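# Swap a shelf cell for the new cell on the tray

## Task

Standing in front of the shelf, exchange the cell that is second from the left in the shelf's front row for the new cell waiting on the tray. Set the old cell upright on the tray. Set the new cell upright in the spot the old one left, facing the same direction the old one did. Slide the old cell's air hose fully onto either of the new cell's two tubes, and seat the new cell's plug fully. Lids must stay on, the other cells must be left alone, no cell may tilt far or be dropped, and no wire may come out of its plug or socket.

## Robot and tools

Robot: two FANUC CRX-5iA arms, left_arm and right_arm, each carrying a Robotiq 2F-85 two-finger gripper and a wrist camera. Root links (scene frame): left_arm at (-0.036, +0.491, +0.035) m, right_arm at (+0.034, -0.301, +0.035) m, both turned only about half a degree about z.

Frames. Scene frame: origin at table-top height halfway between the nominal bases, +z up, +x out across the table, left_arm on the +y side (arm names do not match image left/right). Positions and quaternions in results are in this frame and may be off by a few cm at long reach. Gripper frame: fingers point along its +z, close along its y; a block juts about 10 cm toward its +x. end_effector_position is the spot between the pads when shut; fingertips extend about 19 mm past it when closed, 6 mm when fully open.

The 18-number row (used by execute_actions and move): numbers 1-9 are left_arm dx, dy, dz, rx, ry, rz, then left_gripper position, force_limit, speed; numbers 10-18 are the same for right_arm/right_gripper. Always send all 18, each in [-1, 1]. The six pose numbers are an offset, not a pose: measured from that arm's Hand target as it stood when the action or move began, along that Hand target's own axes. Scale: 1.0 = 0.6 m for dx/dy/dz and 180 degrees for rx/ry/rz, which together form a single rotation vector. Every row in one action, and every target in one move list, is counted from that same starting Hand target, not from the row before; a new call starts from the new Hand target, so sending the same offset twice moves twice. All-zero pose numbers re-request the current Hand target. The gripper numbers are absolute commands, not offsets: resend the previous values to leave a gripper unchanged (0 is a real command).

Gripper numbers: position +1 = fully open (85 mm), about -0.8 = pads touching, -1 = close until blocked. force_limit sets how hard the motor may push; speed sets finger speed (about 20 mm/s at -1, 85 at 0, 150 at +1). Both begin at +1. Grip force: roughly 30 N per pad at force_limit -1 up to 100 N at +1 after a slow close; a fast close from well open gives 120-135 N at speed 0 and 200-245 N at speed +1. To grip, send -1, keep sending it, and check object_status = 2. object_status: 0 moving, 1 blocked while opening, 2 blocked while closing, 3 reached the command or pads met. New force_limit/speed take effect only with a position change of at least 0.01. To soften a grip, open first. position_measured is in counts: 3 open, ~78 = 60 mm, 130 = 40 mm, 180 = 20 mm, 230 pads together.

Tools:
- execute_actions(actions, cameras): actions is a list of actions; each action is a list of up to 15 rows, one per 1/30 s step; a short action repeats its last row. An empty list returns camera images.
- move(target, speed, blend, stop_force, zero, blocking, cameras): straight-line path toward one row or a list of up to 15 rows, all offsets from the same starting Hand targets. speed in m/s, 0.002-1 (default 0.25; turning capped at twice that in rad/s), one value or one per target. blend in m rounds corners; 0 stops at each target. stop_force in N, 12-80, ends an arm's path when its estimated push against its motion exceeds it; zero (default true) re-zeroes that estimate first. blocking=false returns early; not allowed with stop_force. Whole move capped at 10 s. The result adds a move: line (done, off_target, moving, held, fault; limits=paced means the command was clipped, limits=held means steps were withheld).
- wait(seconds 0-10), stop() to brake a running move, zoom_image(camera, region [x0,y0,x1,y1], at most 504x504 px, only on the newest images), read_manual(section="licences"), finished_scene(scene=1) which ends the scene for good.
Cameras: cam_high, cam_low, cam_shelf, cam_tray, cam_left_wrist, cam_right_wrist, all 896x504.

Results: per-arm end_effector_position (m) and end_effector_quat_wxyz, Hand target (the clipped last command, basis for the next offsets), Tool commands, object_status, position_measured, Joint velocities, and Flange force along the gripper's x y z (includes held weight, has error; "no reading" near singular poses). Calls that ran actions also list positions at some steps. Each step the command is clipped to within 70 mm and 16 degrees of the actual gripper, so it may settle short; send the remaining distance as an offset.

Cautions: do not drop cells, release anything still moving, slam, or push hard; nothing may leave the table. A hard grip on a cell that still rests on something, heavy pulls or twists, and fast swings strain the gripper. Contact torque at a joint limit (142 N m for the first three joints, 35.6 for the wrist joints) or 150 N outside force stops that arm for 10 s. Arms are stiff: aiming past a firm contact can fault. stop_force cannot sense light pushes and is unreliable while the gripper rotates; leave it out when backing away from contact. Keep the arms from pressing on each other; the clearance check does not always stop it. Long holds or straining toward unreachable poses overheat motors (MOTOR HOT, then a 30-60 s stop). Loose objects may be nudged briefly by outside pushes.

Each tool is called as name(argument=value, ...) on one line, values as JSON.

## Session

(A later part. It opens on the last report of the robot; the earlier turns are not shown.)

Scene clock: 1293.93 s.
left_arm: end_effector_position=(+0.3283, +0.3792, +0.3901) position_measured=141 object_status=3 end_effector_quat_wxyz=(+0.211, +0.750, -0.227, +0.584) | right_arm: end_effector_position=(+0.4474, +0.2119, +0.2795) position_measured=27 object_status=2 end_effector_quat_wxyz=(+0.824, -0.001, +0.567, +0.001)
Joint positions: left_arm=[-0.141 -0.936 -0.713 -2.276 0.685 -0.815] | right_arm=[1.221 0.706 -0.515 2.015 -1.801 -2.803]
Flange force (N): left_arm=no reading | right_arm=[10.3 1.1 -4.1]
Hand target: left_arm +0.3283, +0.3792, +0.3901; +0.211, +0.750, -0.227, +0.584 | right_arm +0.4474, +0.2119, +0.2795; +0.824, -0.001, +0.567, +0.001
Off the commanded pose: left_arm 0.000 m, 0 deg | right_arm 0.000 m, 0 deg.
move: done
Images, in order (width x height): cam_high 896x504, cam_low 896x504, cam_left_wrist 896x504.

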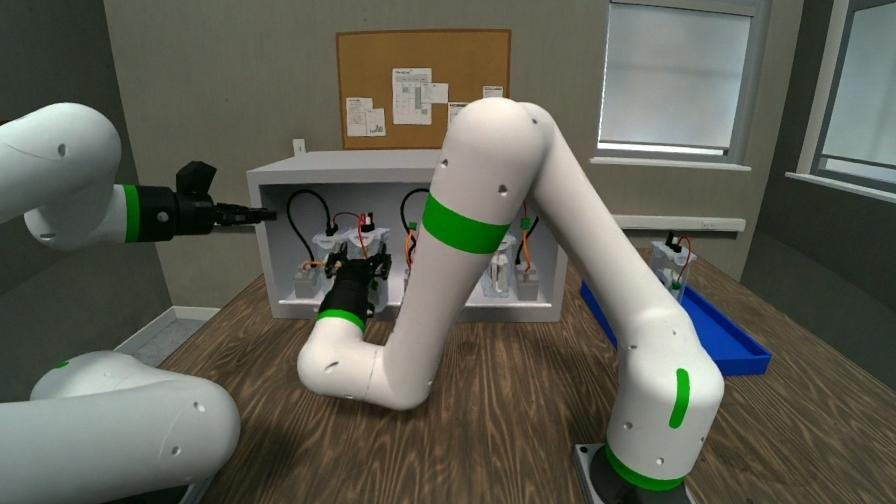

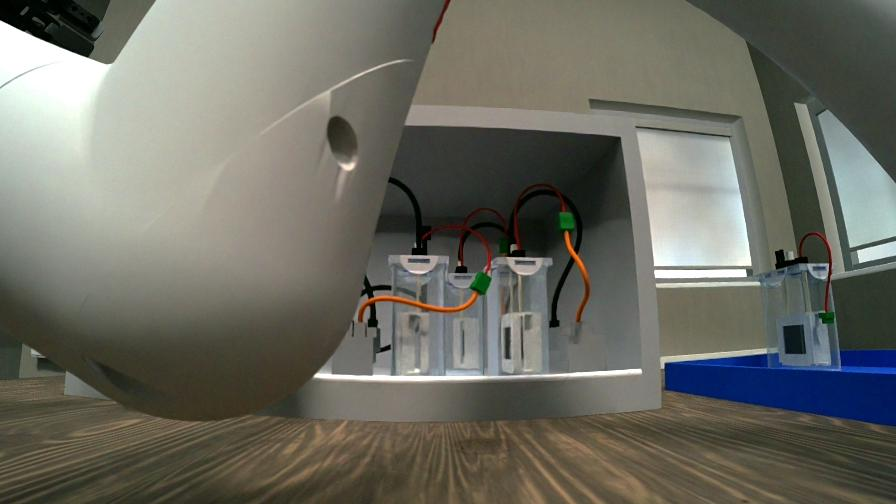

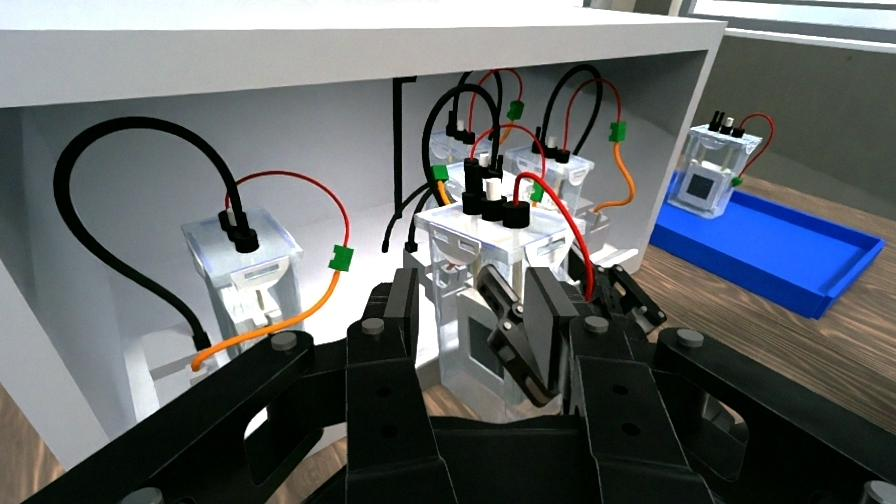

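execute_actions(actions=[])

Scene clock: 1318.23 s.
left_arm: end_effector_position=(+0.3283, +0.3792, +0.3901) position_measured=141 object_status=3 end_effector_quat_wxyz=(+0.211, +0.750, -0.227, +0.584) | right_arm: end_effector_position=(+0.4474, +0.2119, +0.2795) position_measured=27 object_status=2 end_effector_quat_wxyz=(+0.824, -0.001, +0.567, +0.001)
Joint positions: left_arm=[-0.141 -0.936 -0.713 -2.276 0.685 -0.815] | right_arm=[1.221 0.706 -0.515 2.015 -1.801 -2.803]
Joint velocities: within noise
Flange force (N): left_arm=no reading | right_arm=[10.8 1.1 -3.9]
Hand target: left_arm +0.3283, +0.3792, +0.3901; +0.211, +0.750, -0.227, +0.584 | right_arm +0.4474, +0.2119, +0.2795; +0.824, -0.001, +0.567, +0.001
Tool commands: left_gripper/position=-0.1 left_gripper/force_limit=-1.0 left_gripper/speed=-1.0 right_gripper/position=-1.0 right_gripper/force_limit=+0.5 right_gripper/speed=-1.0
Off the commanded pose: left_arm 0.000 m, 0 deg | right_arm 0.000 m, 0 deg.

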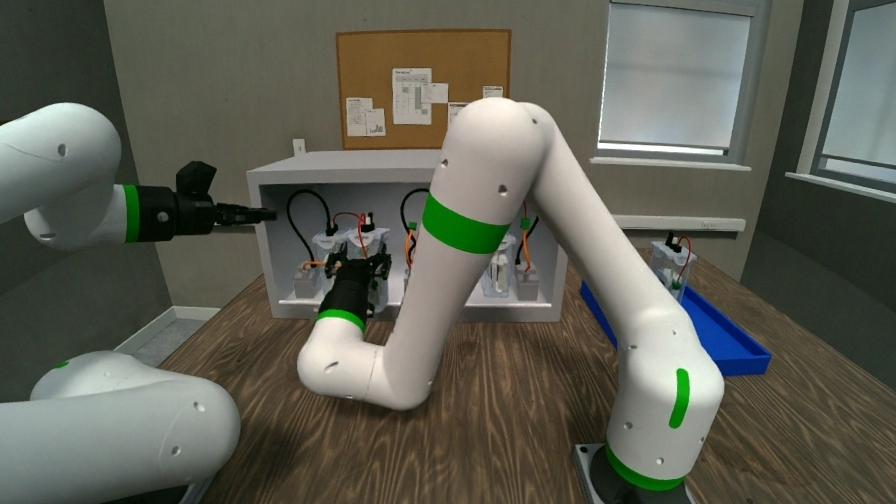

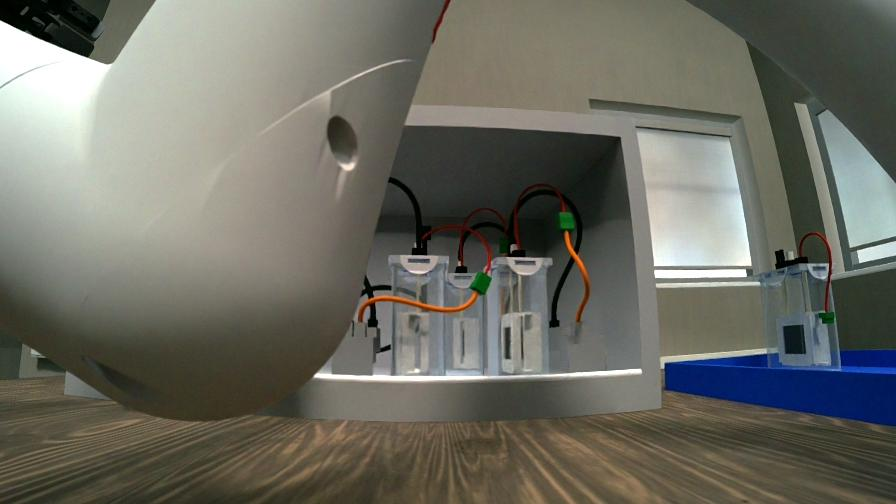

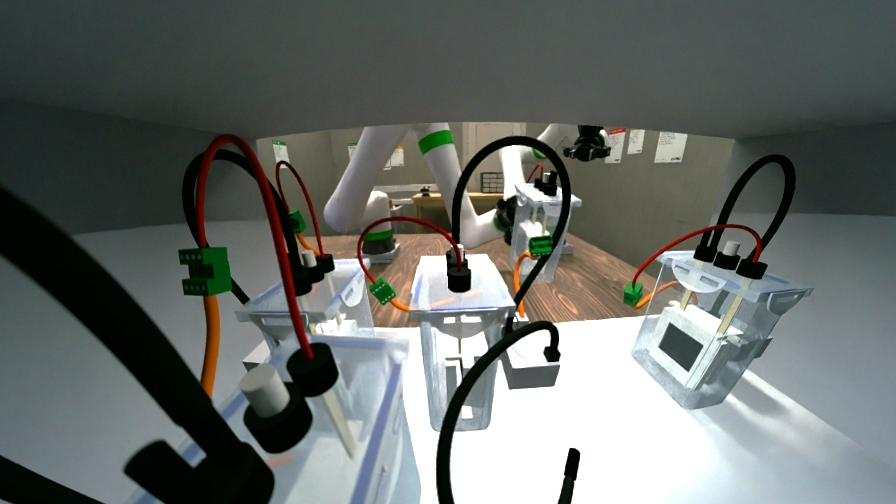

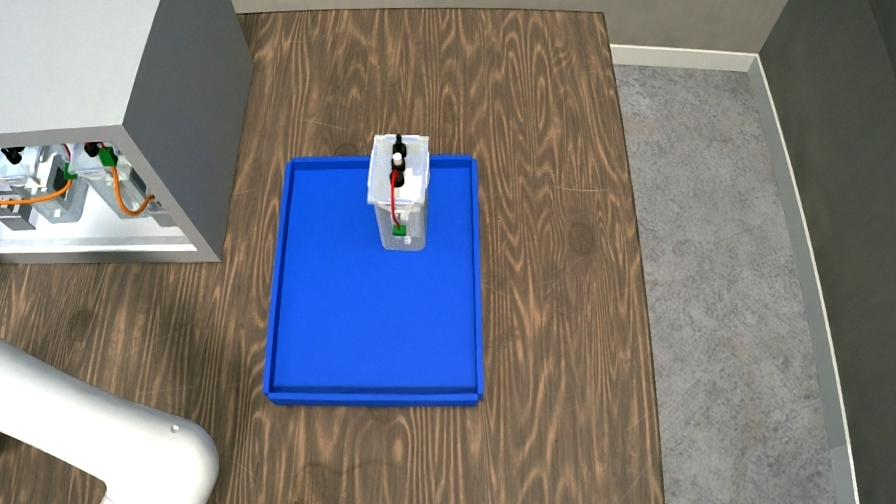

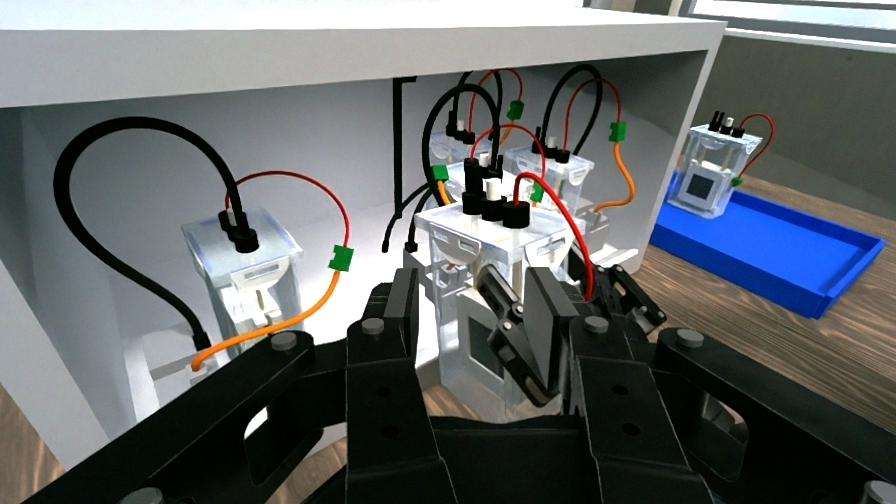

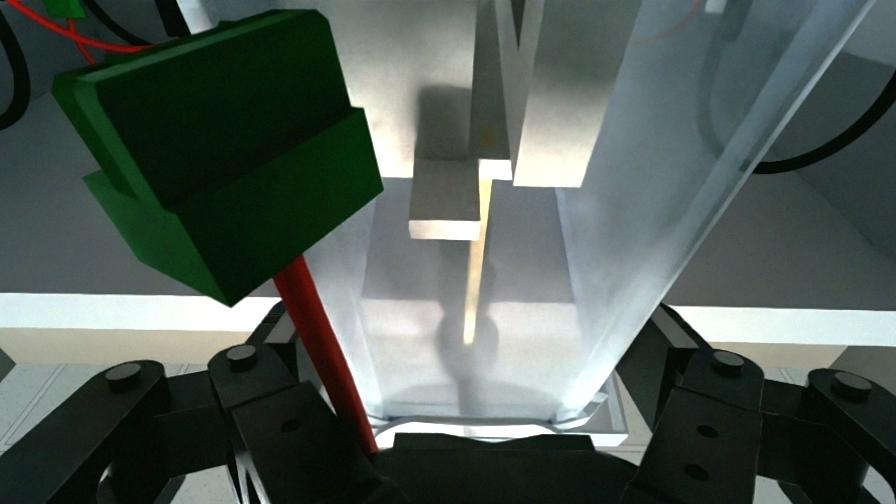

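zoom_image(camera="cam_left_wrist", region=[380, 60, 660, 440])

zoom_image(camera="cam_shelf", region=[420, 100, 720, 300])

zoom_image(camera="cam_high", region=[270, 180, 450, 420])

Scaled by 1.326.

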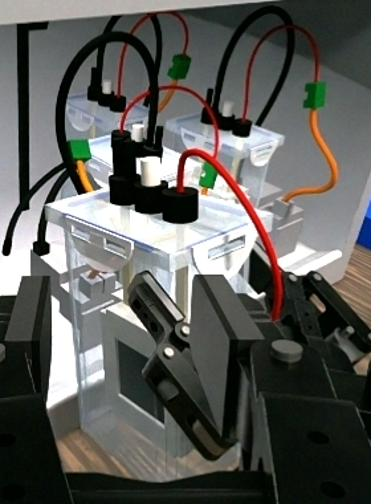

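Scaled by 1.680.

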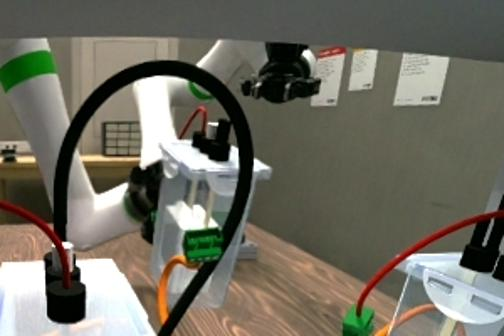

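Scaled by 2.100.

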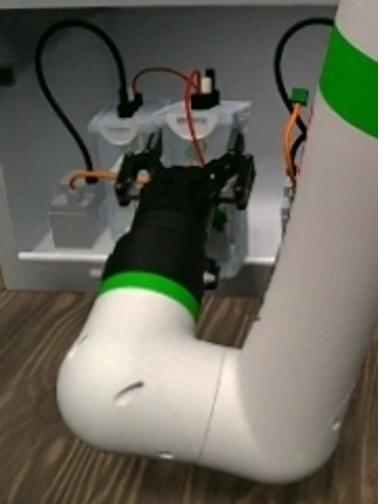

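move(target=[[0,0,0,0,0,0,-0.1,-1,-1,-0.0355,-0.0117,-0.0905,0,-0.0111,0,-1,0.5,-1],[0,0,0,0,0,0,-0.1,-1,-1,0.0358,-0.0117,0.1310,0,-0.0111,0,-1,0.5,-1]], speed=0.08, cameras=["all"])

Scene clock: 1342.73 s.
left_arm: end_effector_position=(+0.3283, +0.3792, +0.3901) position_measured=141 object_status=3 end_effector_quat_wxyz=(+0.211, +0.750, -0.227, +0.584) | right_arm: end_effector_position=(+0.5285, +0.2052, +0.2876) position_measured=27 object_status=2 end_effector_quat_wxyz=(+0.834, -0.001, +0.552, +0.001)
Joint positions: left_arm=[-0.141 -0.936 -0.713 -2.276 0.685 -0.815] | right_arm=[1.03 0.744 -0.429 2.206 -1.749 -2.794]
Flange force (N): left_arm=no reading | right_arm=[10.8 1.4 -1.8]
Hand target: left_arm +0.3283, +0.3792, +0.3901; +0.211, +0.750, -0.227, +0.584 | right_arm +0.5285, +0.2052, +0.2876; +0.834, -0.001, +0.552, +0.001
Off the commanded pose: left_arm 0.000 m, 0 deg | right_arm 0.000 m, 0 deg.
move: done

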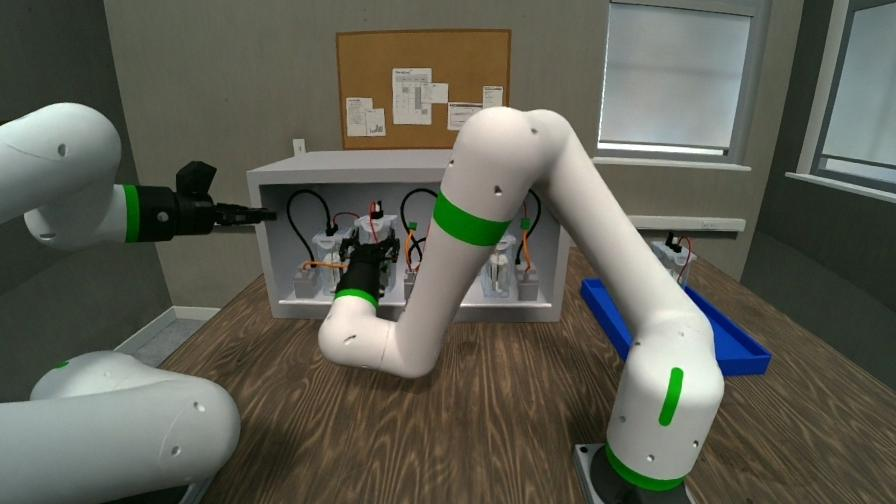

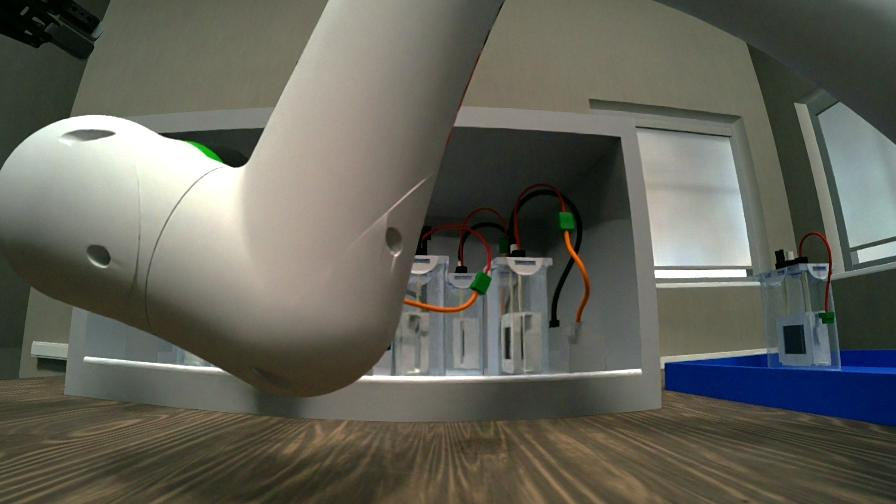

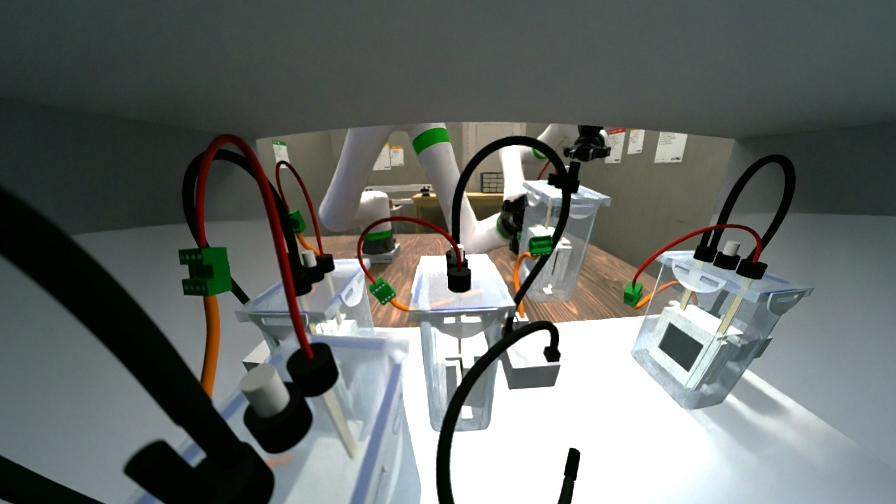

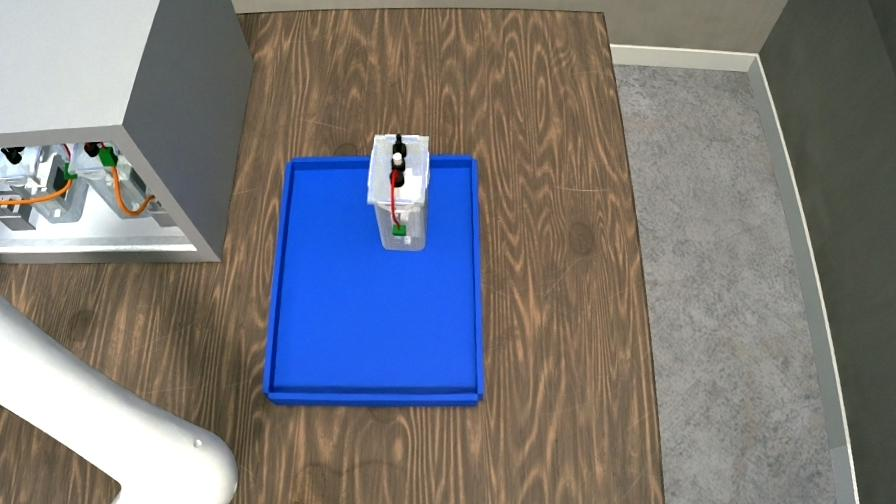

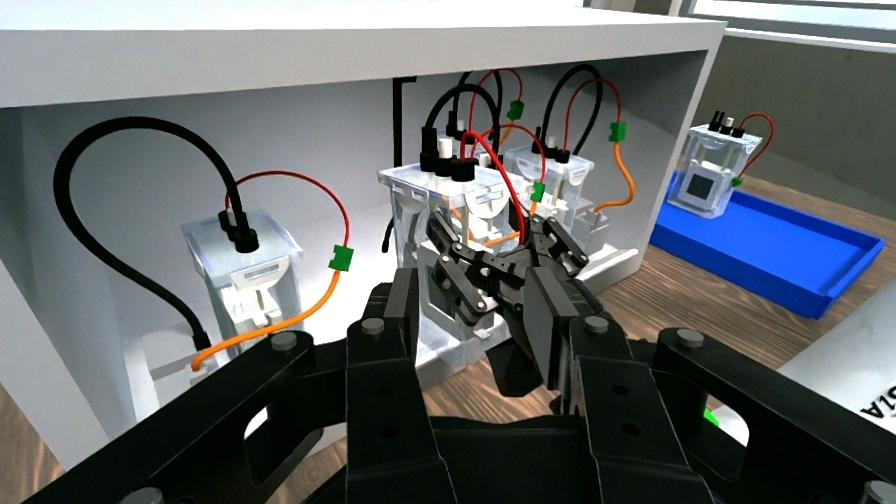

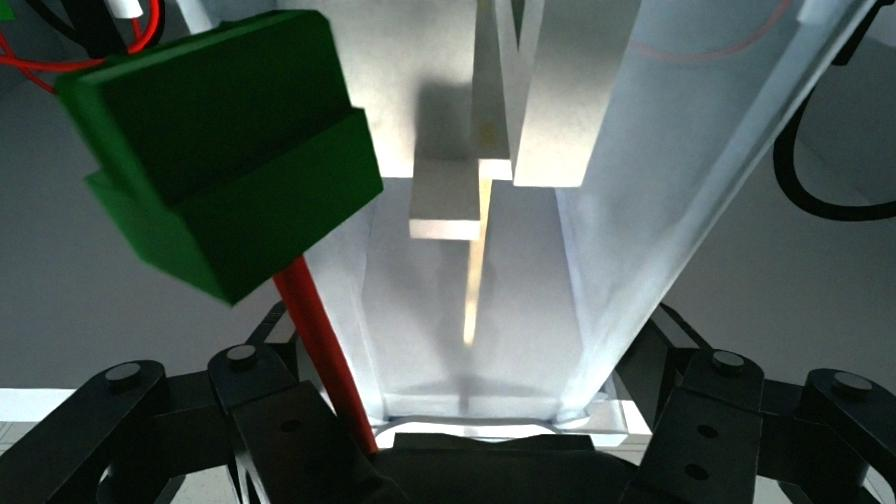

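move(target=[0,0,0,0,0,0,-0.1,-1,-1,0.1151,-0.004,-0.044,0,0,0,-1,0.5,-1], speed=0.08, cameras=["cam_left_wrist","cam_shelf"])

zoom_image(camera="cam_shelf", region=[420, 150, 720, 420])

Scene clock: 1356.60 s.
left_arm: end_effector_position=(+0.3283, +0.3792, +0.3901) position_measured=141 object_status=3 end_effector_quat_wxyz=(+0.211, +0.750, -0.227, +0.584) | right_arm: end_effector_position=(+0.5311, +0.2027, +0.2140) position_measured=27 object_status=2 end_effector_quat_wxyz=(+0.834, -0.001, +0.552, +0.001)
Joint positions: left_arm=[-0.141 -0.936 -0.713 -2.276 0.685 -0.815] | right_arm=[1.027 0.894 -0.398 2.187 -1.819 -2.895]
Flange force (N): left_arm=no reading | right_arm=[-55.1 1.9 9.4]
Hand target: left_arm +0.3283, +0.3792, +0.3901; +0.211, +0.750, -0.227, +0.584 | right_arm +0.5311, +0.2027, +0.2137; +0.834, -0.001, +0.552, +0.001
Off the commanded pose: left_arm 0.000 m, 0 deg | right_arm 0.000 m, 0 deg.
move: done
Images, in order (width x height): cam_shelf 896x504, cam_left_wrist 896x504.

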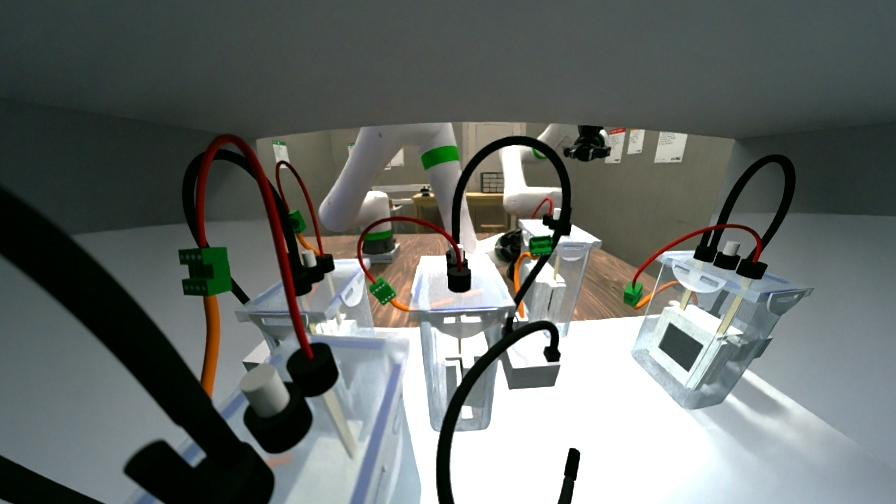

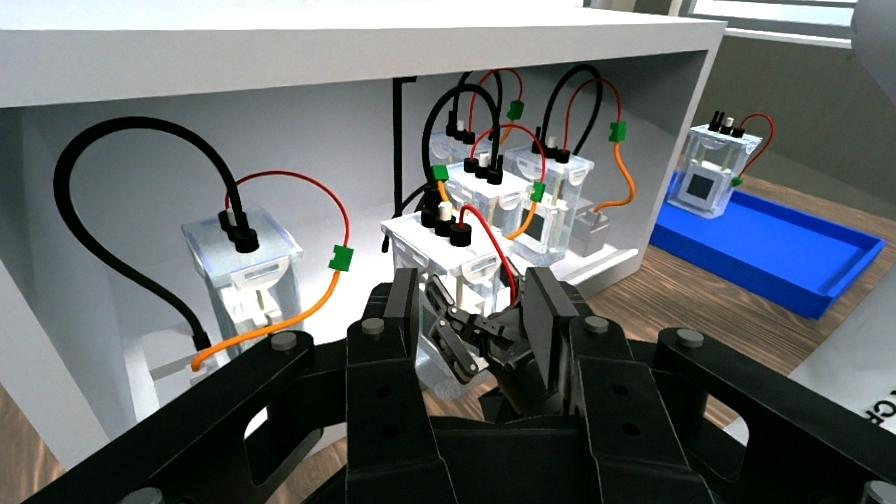

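Scaled by 1.680.

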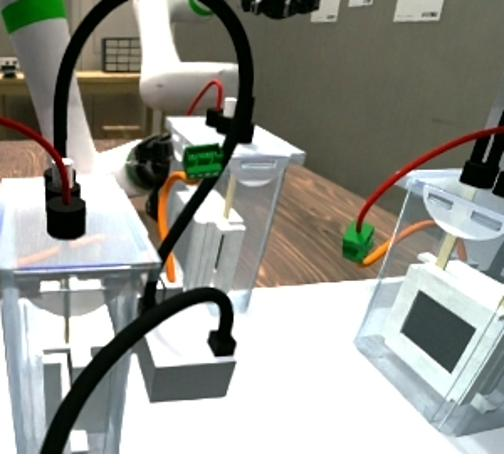

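move(target=[0,0,0,0,0,0,-0.1,-1,-1,-0.0092,0,0.0039,0,0,0,-1,0.5,-1], speed=0.05, cameras=["all"])

Scene clock: 1364.60 s.
left_arm: end_effector_position=(+0.3283, +0.3792, +0.3901) position_measured=141 object_status=3 end_effector_quat_wxyz=(+0.211, +0.750, -0.227, +0.584) | right_arm: end_effector_position=(+0.5312, +0.2027, +0.2196) position_measured=27 object_status=2 end_effector_quat_wxyz=(+0.834, -0.001, +0.552, +0.001)
Joint positions: left_arm=[-0.141 -0.936 -0.713 -2.276 0.685 -0.815] | right_arm=[1.027 0.882 -0.402 2.19 -1.813 -2.887]
Flange force (N): left_arm=no reading | right_arm=[10.4 1.3 -4.0]
Hand target: left_arm +0.3283, +0.3792, +0.3901; +0.211, +0.750, -0.227, +0.584 | right_arm +0.5311, +0.2027, +0.2197; +0.834, -0.001, +0.552, +0.001
Off the commanded pose: left_arm 0.000 m, 0 deg | right_arm 0.000 m, 0 deg.
move: done

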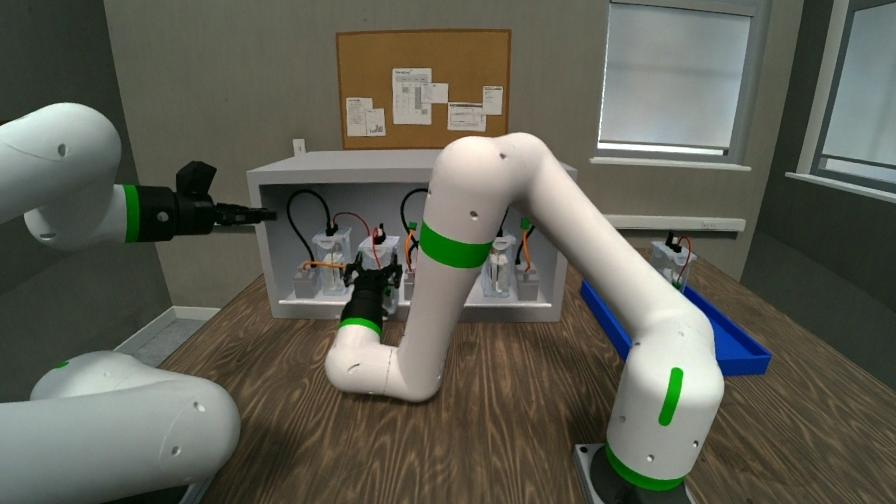

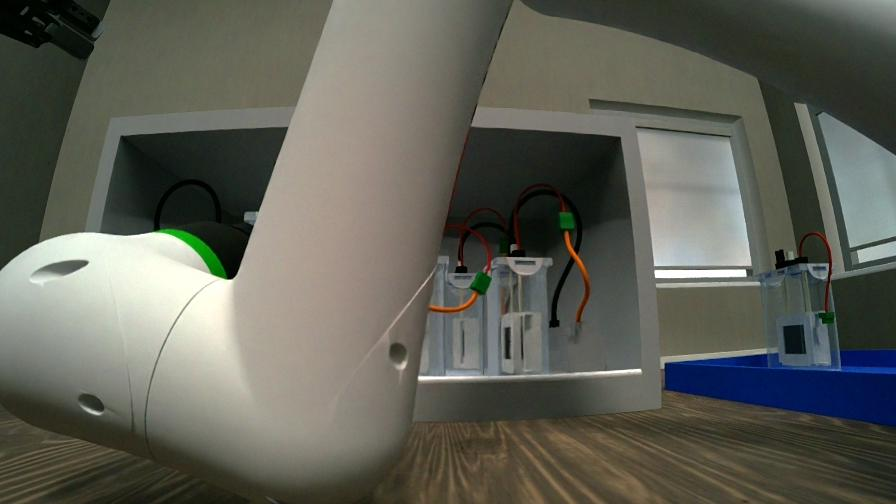

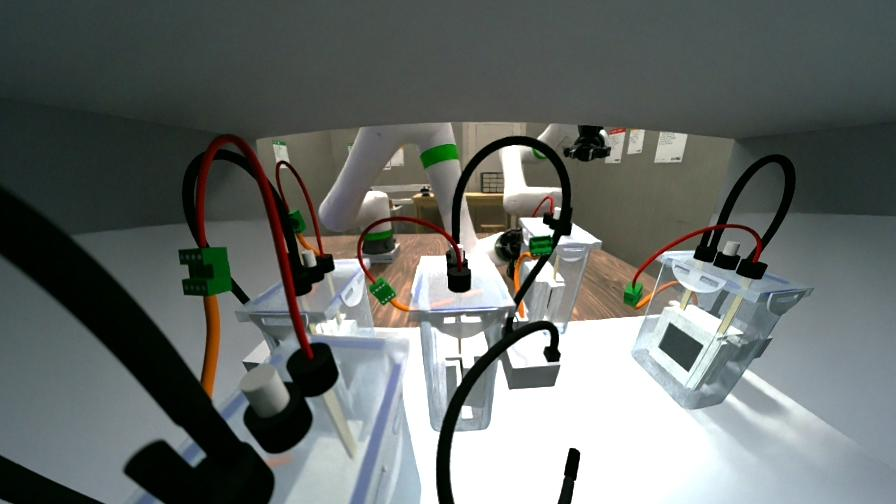

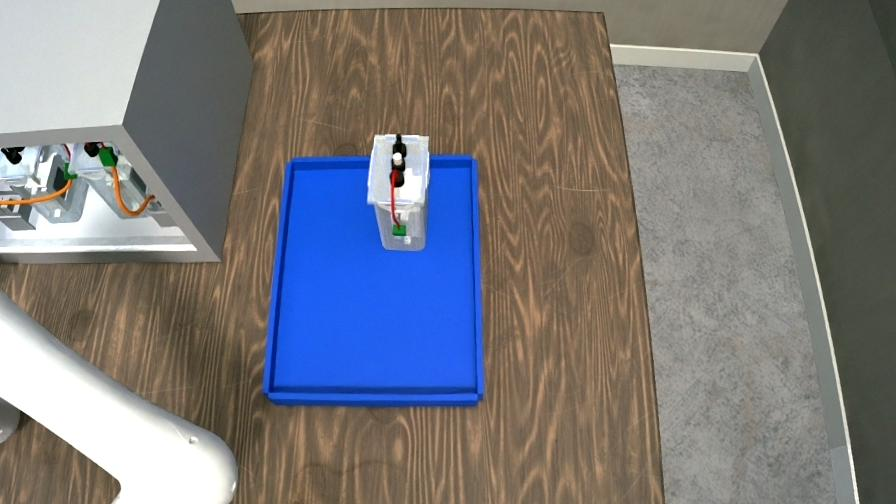

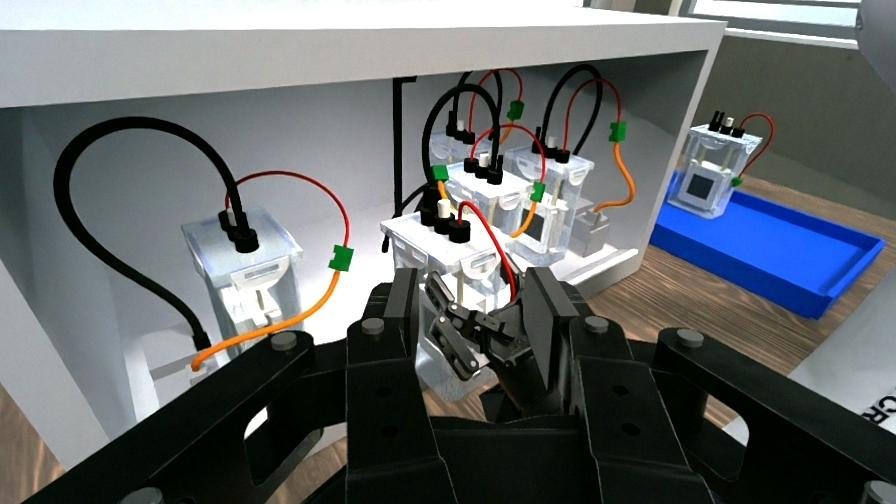

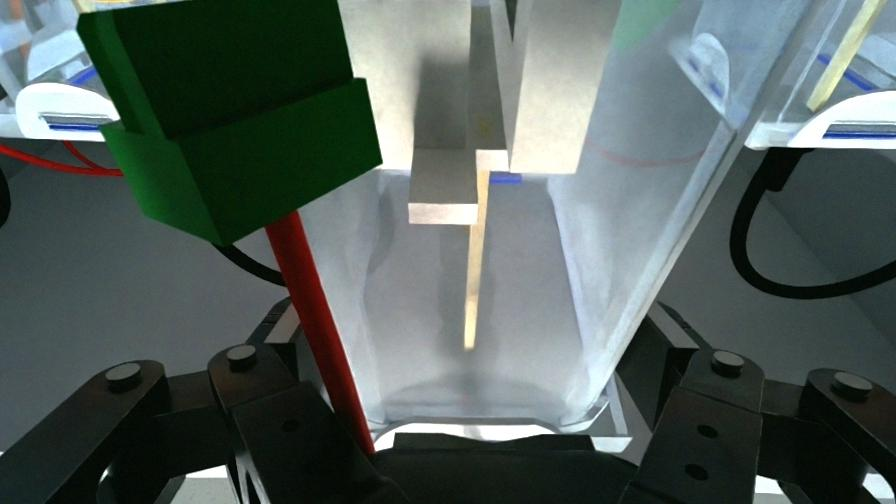

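move(target=[0,0,0,0,0,0,-0.1,-1,-1,0.037,0,0.0874,0,0,0,-1,0.5,-1], speed=0.06, cameras=["cam_left_wrist","cam_shelf","cam_low"])

zoom_image(camera="cam_left_wrist", region=[350, 60, 700, 400])

zoom_image(camera="cam_shelf", region=[420, 150, 720, 420])

Scene clock: 1370.33 s.
left_arm: end_effector_position=(+0.3283, +0.3792, +0.3901) position_measured=141 object_status=3 end_effector_quat_wxyz=(+0.211, +0.750, -0.227, +0.584) | right_arm: end_effector_position=(+0.5881, +0.2029, +0.2197) position_measured=27 object_status=2 end_effector_quat_wxyz=(+0.834, -0.001, +0.552, +0.001)
Joint positions: left_arm=[-0.141 -0.936 -0.713 -2.276 0.685 -0.815] | right_arm=[0.921 0.917 -0.307 2.295 -1.751 -2.861]
Flange force (N): left_arm=no reading | right_arm=[10.6 1.6 -1.3]
Hand target: left_arm +0.3283, +0.3792, +0.3901; +0.211, +0.750, -0.227, +0.584 | right_arm +0.5881, +0.2029, +0.2197; +0.834, -0.001, +0.552, +0.001
Off the commanded pose: left_arm 0.000 m, 0 deg | right_arm 0.000 m, 0 deg.
move: done
Images, in order (width x height): cam_low 896x504, cam_shelf 896x504, cam_left_wrist 896x504.

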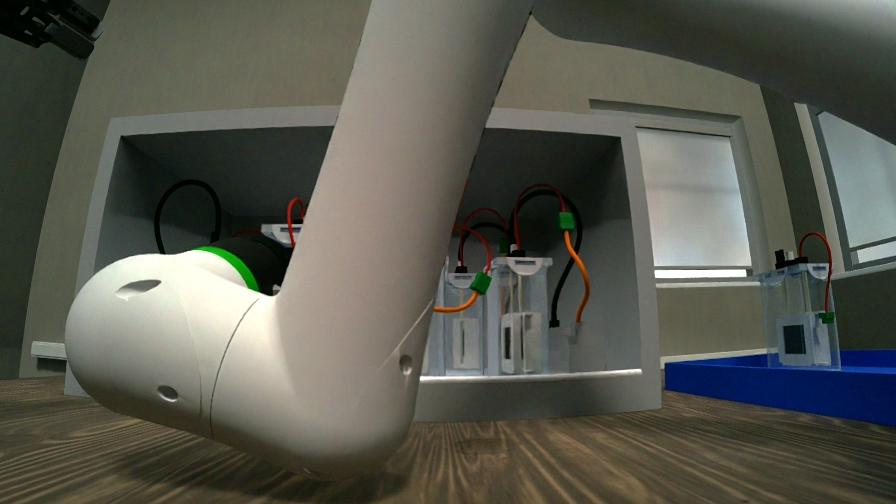

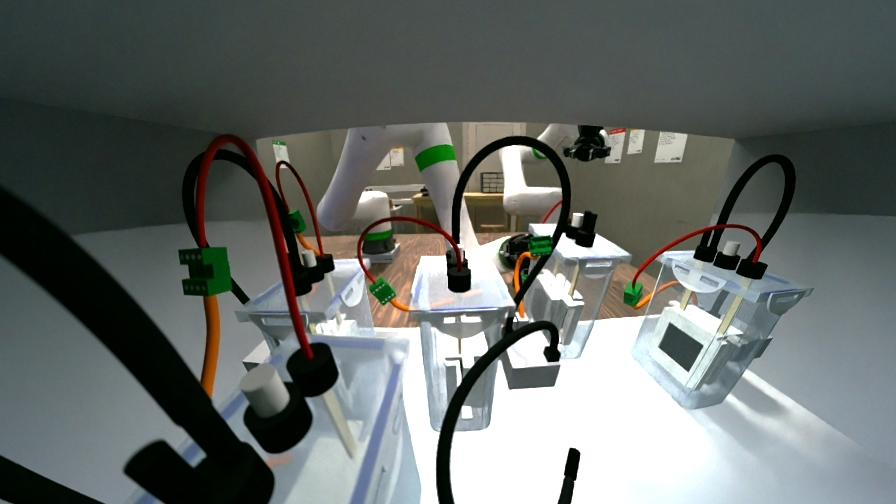

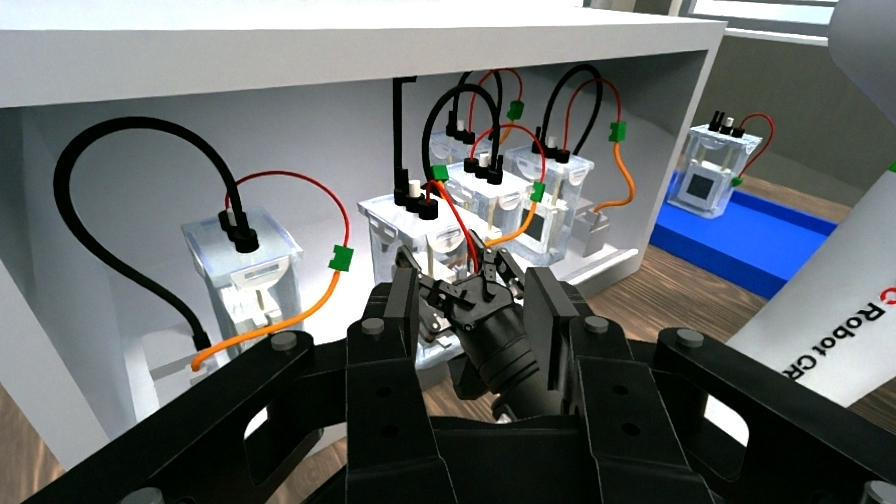

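Scaled by 1.440.

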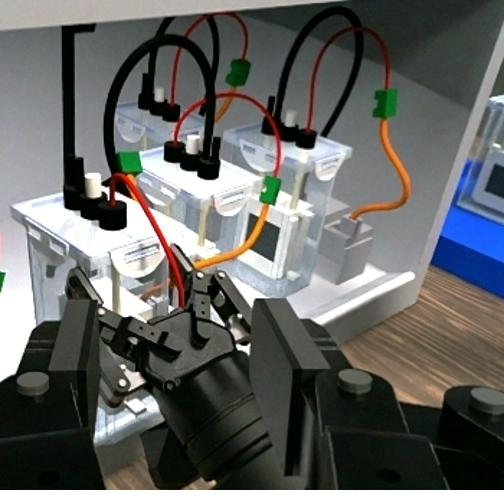

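Scaled by 1.680.

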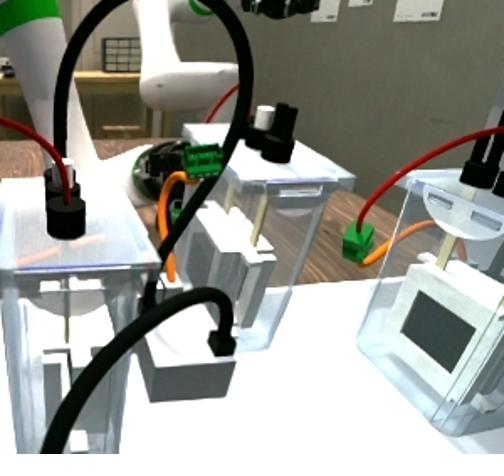

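move(target=[0,0,0,0,0,0,-0.1,-1,-1,0.0184,0,-0.0078,0,0,0,-1,0.5,-1], speed=0.008, stop_force=12, cameras=["cam_shelf","cam_right_wrist"])

zoom_image(camera="cam_shelf", region=[420, 150, 720, 420])

Scene clock: 1376.60 s.
left_arm: end_effector_position=(+0.3283, +0.3792, +0.3901) position_measured=141 object_status=3 end_effector_quat_wxyz=(+0.211, +0.750, -0.227, +0.584) | right_arm: end_effector_position=(+0.5881, +0.2029, +0.2124) position_measured=27 object_status=2 end_effector_quat_wxyz=(+0.834, -0.001, +0.552, +0.001)
Joint positions: left_arm=[-0.141 -0.936 -0.713 -2.276 0.685 -0.815] | right_arm=[0.922 0.932 -0.302 2.294 -1.758 -2.869]
Flange force (N): left_arm=no reading | right_arm=[-4.9 0.3 2.8]
Hand target: left_arm +0.3283, +0.3792, +0.3901; +0.211, +0.750, -0.227, +0.584 | right_arm +0.5881, +0.2029, +0.2124; +0.834, -0.001, +0.552, +0.001 (not the last commanded pose)
Off the commanded pose: left_arm 0.000 m, 0 deg | right_arm 0.005 m, 0 deg.
move: contact (right_arm)
Images, in order (width x height): cam_shelf 896x504, cam_right_wrist 896x504.

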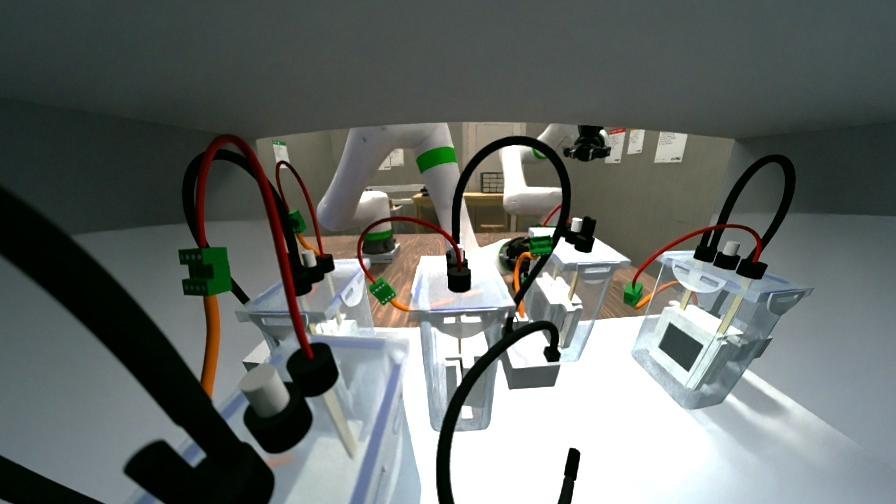

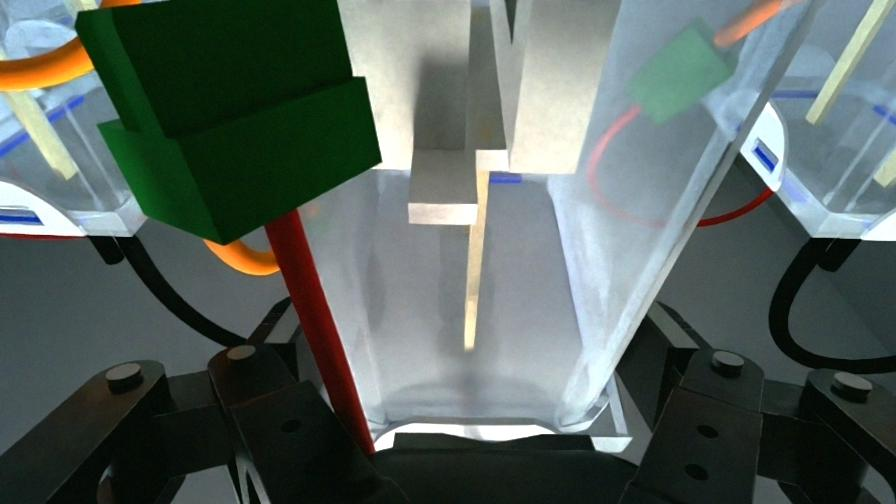

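Scaled by 1.680.

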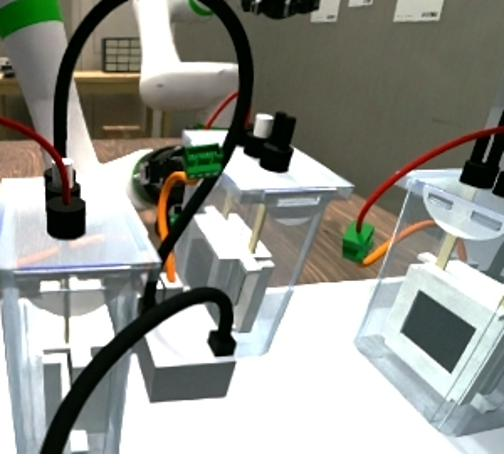

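move(target=[0,0,0,0,0,0,-0.1,-1,-1,0.0077,0,-0.0033,0,-0.0167,0,-1,0.5,-1], speed=0.02, cameras=["cam_shelf","cam_right_wrist"])

zoom_image(camera="cam_shelf", region=[420, 150, 720, 420])

Scene clock: 1383.57 s.
left_arm: end_effector_position=(+0.3283, +0.3792, +0.3901) position_measured=141 object_status=3 end_effector_quat_wxyz=(+0.211, +0.750, -0.227, +0.584) | right_arm: end_effector_position=(+0.5883, +0.2028, +0.2122) position_measured=27 object_status=2 end_effector_quat_wxyz=(+0.837, -0.001, +0.546, +0.001)
Joint positions: left_arm=[-0.141 -0.936 -0.713 -2.276 0.685 -0.815] | right_arm=[0.918 0.942 -0.295 2.299 -1.772 -2.872]
Flange force (N): left_arm=no reading | right_arm=[-10.1 3.7 5.2]
Flange force when the fault began (N): right_arm=[-116.6 -45.3 6.9]
Hand target: left_arm +0.3283, +0.3792, +0.3901; +0.211, +0.750, -0.227, +0.584 | right_arm +0.5883, +0.2028, +0.2122; +0.837, -0.001, +0.546, +0.001 (not the last commanded pose)
Tool commands: left_gripper/position=-0.1 left_gripper/force_limit=-1.0 left_gripper/speed=-1.0 right_gripper/position=-1.0 right_gripper/force_limit=+0.498039 right_gripper/speed=-1.0
Off the commanded pose: left_arm 0.000 m, 0 deg | right_arm 0.005 m, 2 deg.
FORCE FAULT: contact force on the right arm reached its limit, and that arm stopped. The contact can be on any part of that arm, not only on its tool. That arm's remaining commands of this call were not run. That arm is still stopped at the end of this call. That arm stays stopped for about 10 more seconds. Until then a move that you send moves the other arm only, and its call returns only when the move has ended. Once the stop has ended, the next robot result says so. If the stop ends while you think or write, that arm runs what you send next, counted from a new Hand target: where the arm stands when the stop ends. While its stop runs, that arm takes no new command, but its gripper still runs the gripper command that each later call begins with. Until it ends, the stop uses up actions while you think or wait. An arm that is not stopped still takes commands.
move: fault (right_arm)
Images, in order (width x height): cam_shelf 896x504, cam_right_wrist 896x504.

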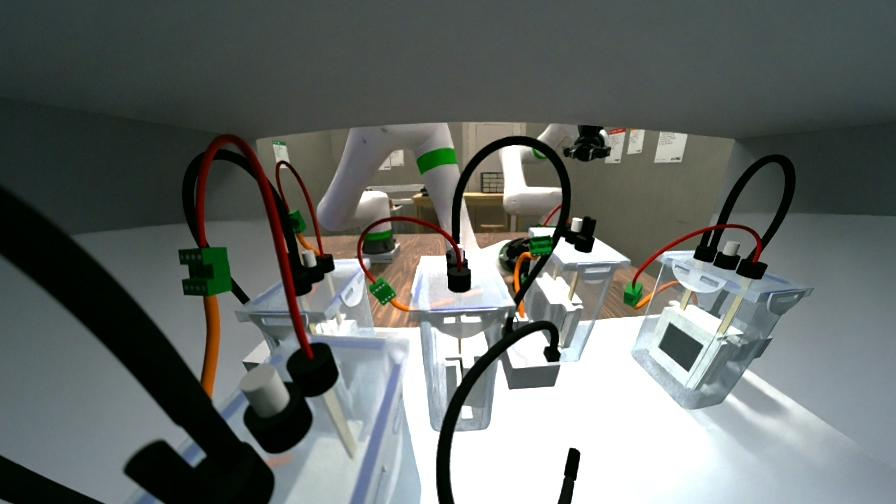

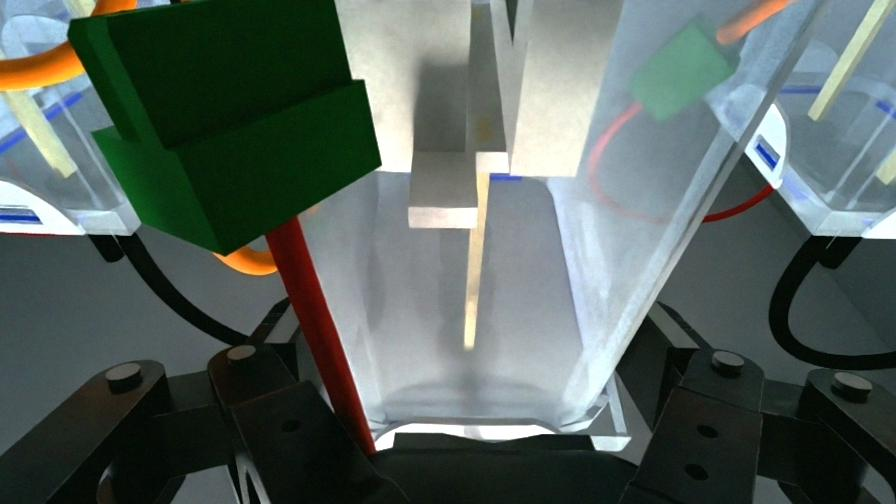

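Scaled by 1.680.

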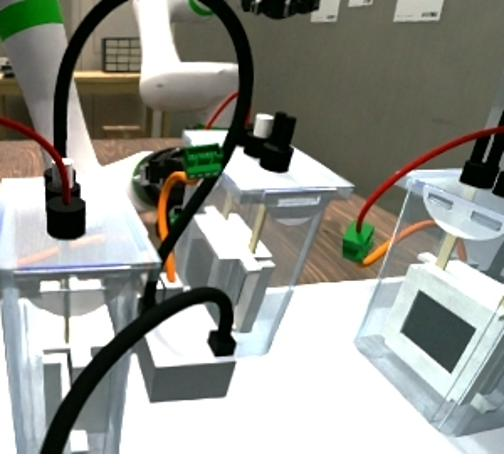

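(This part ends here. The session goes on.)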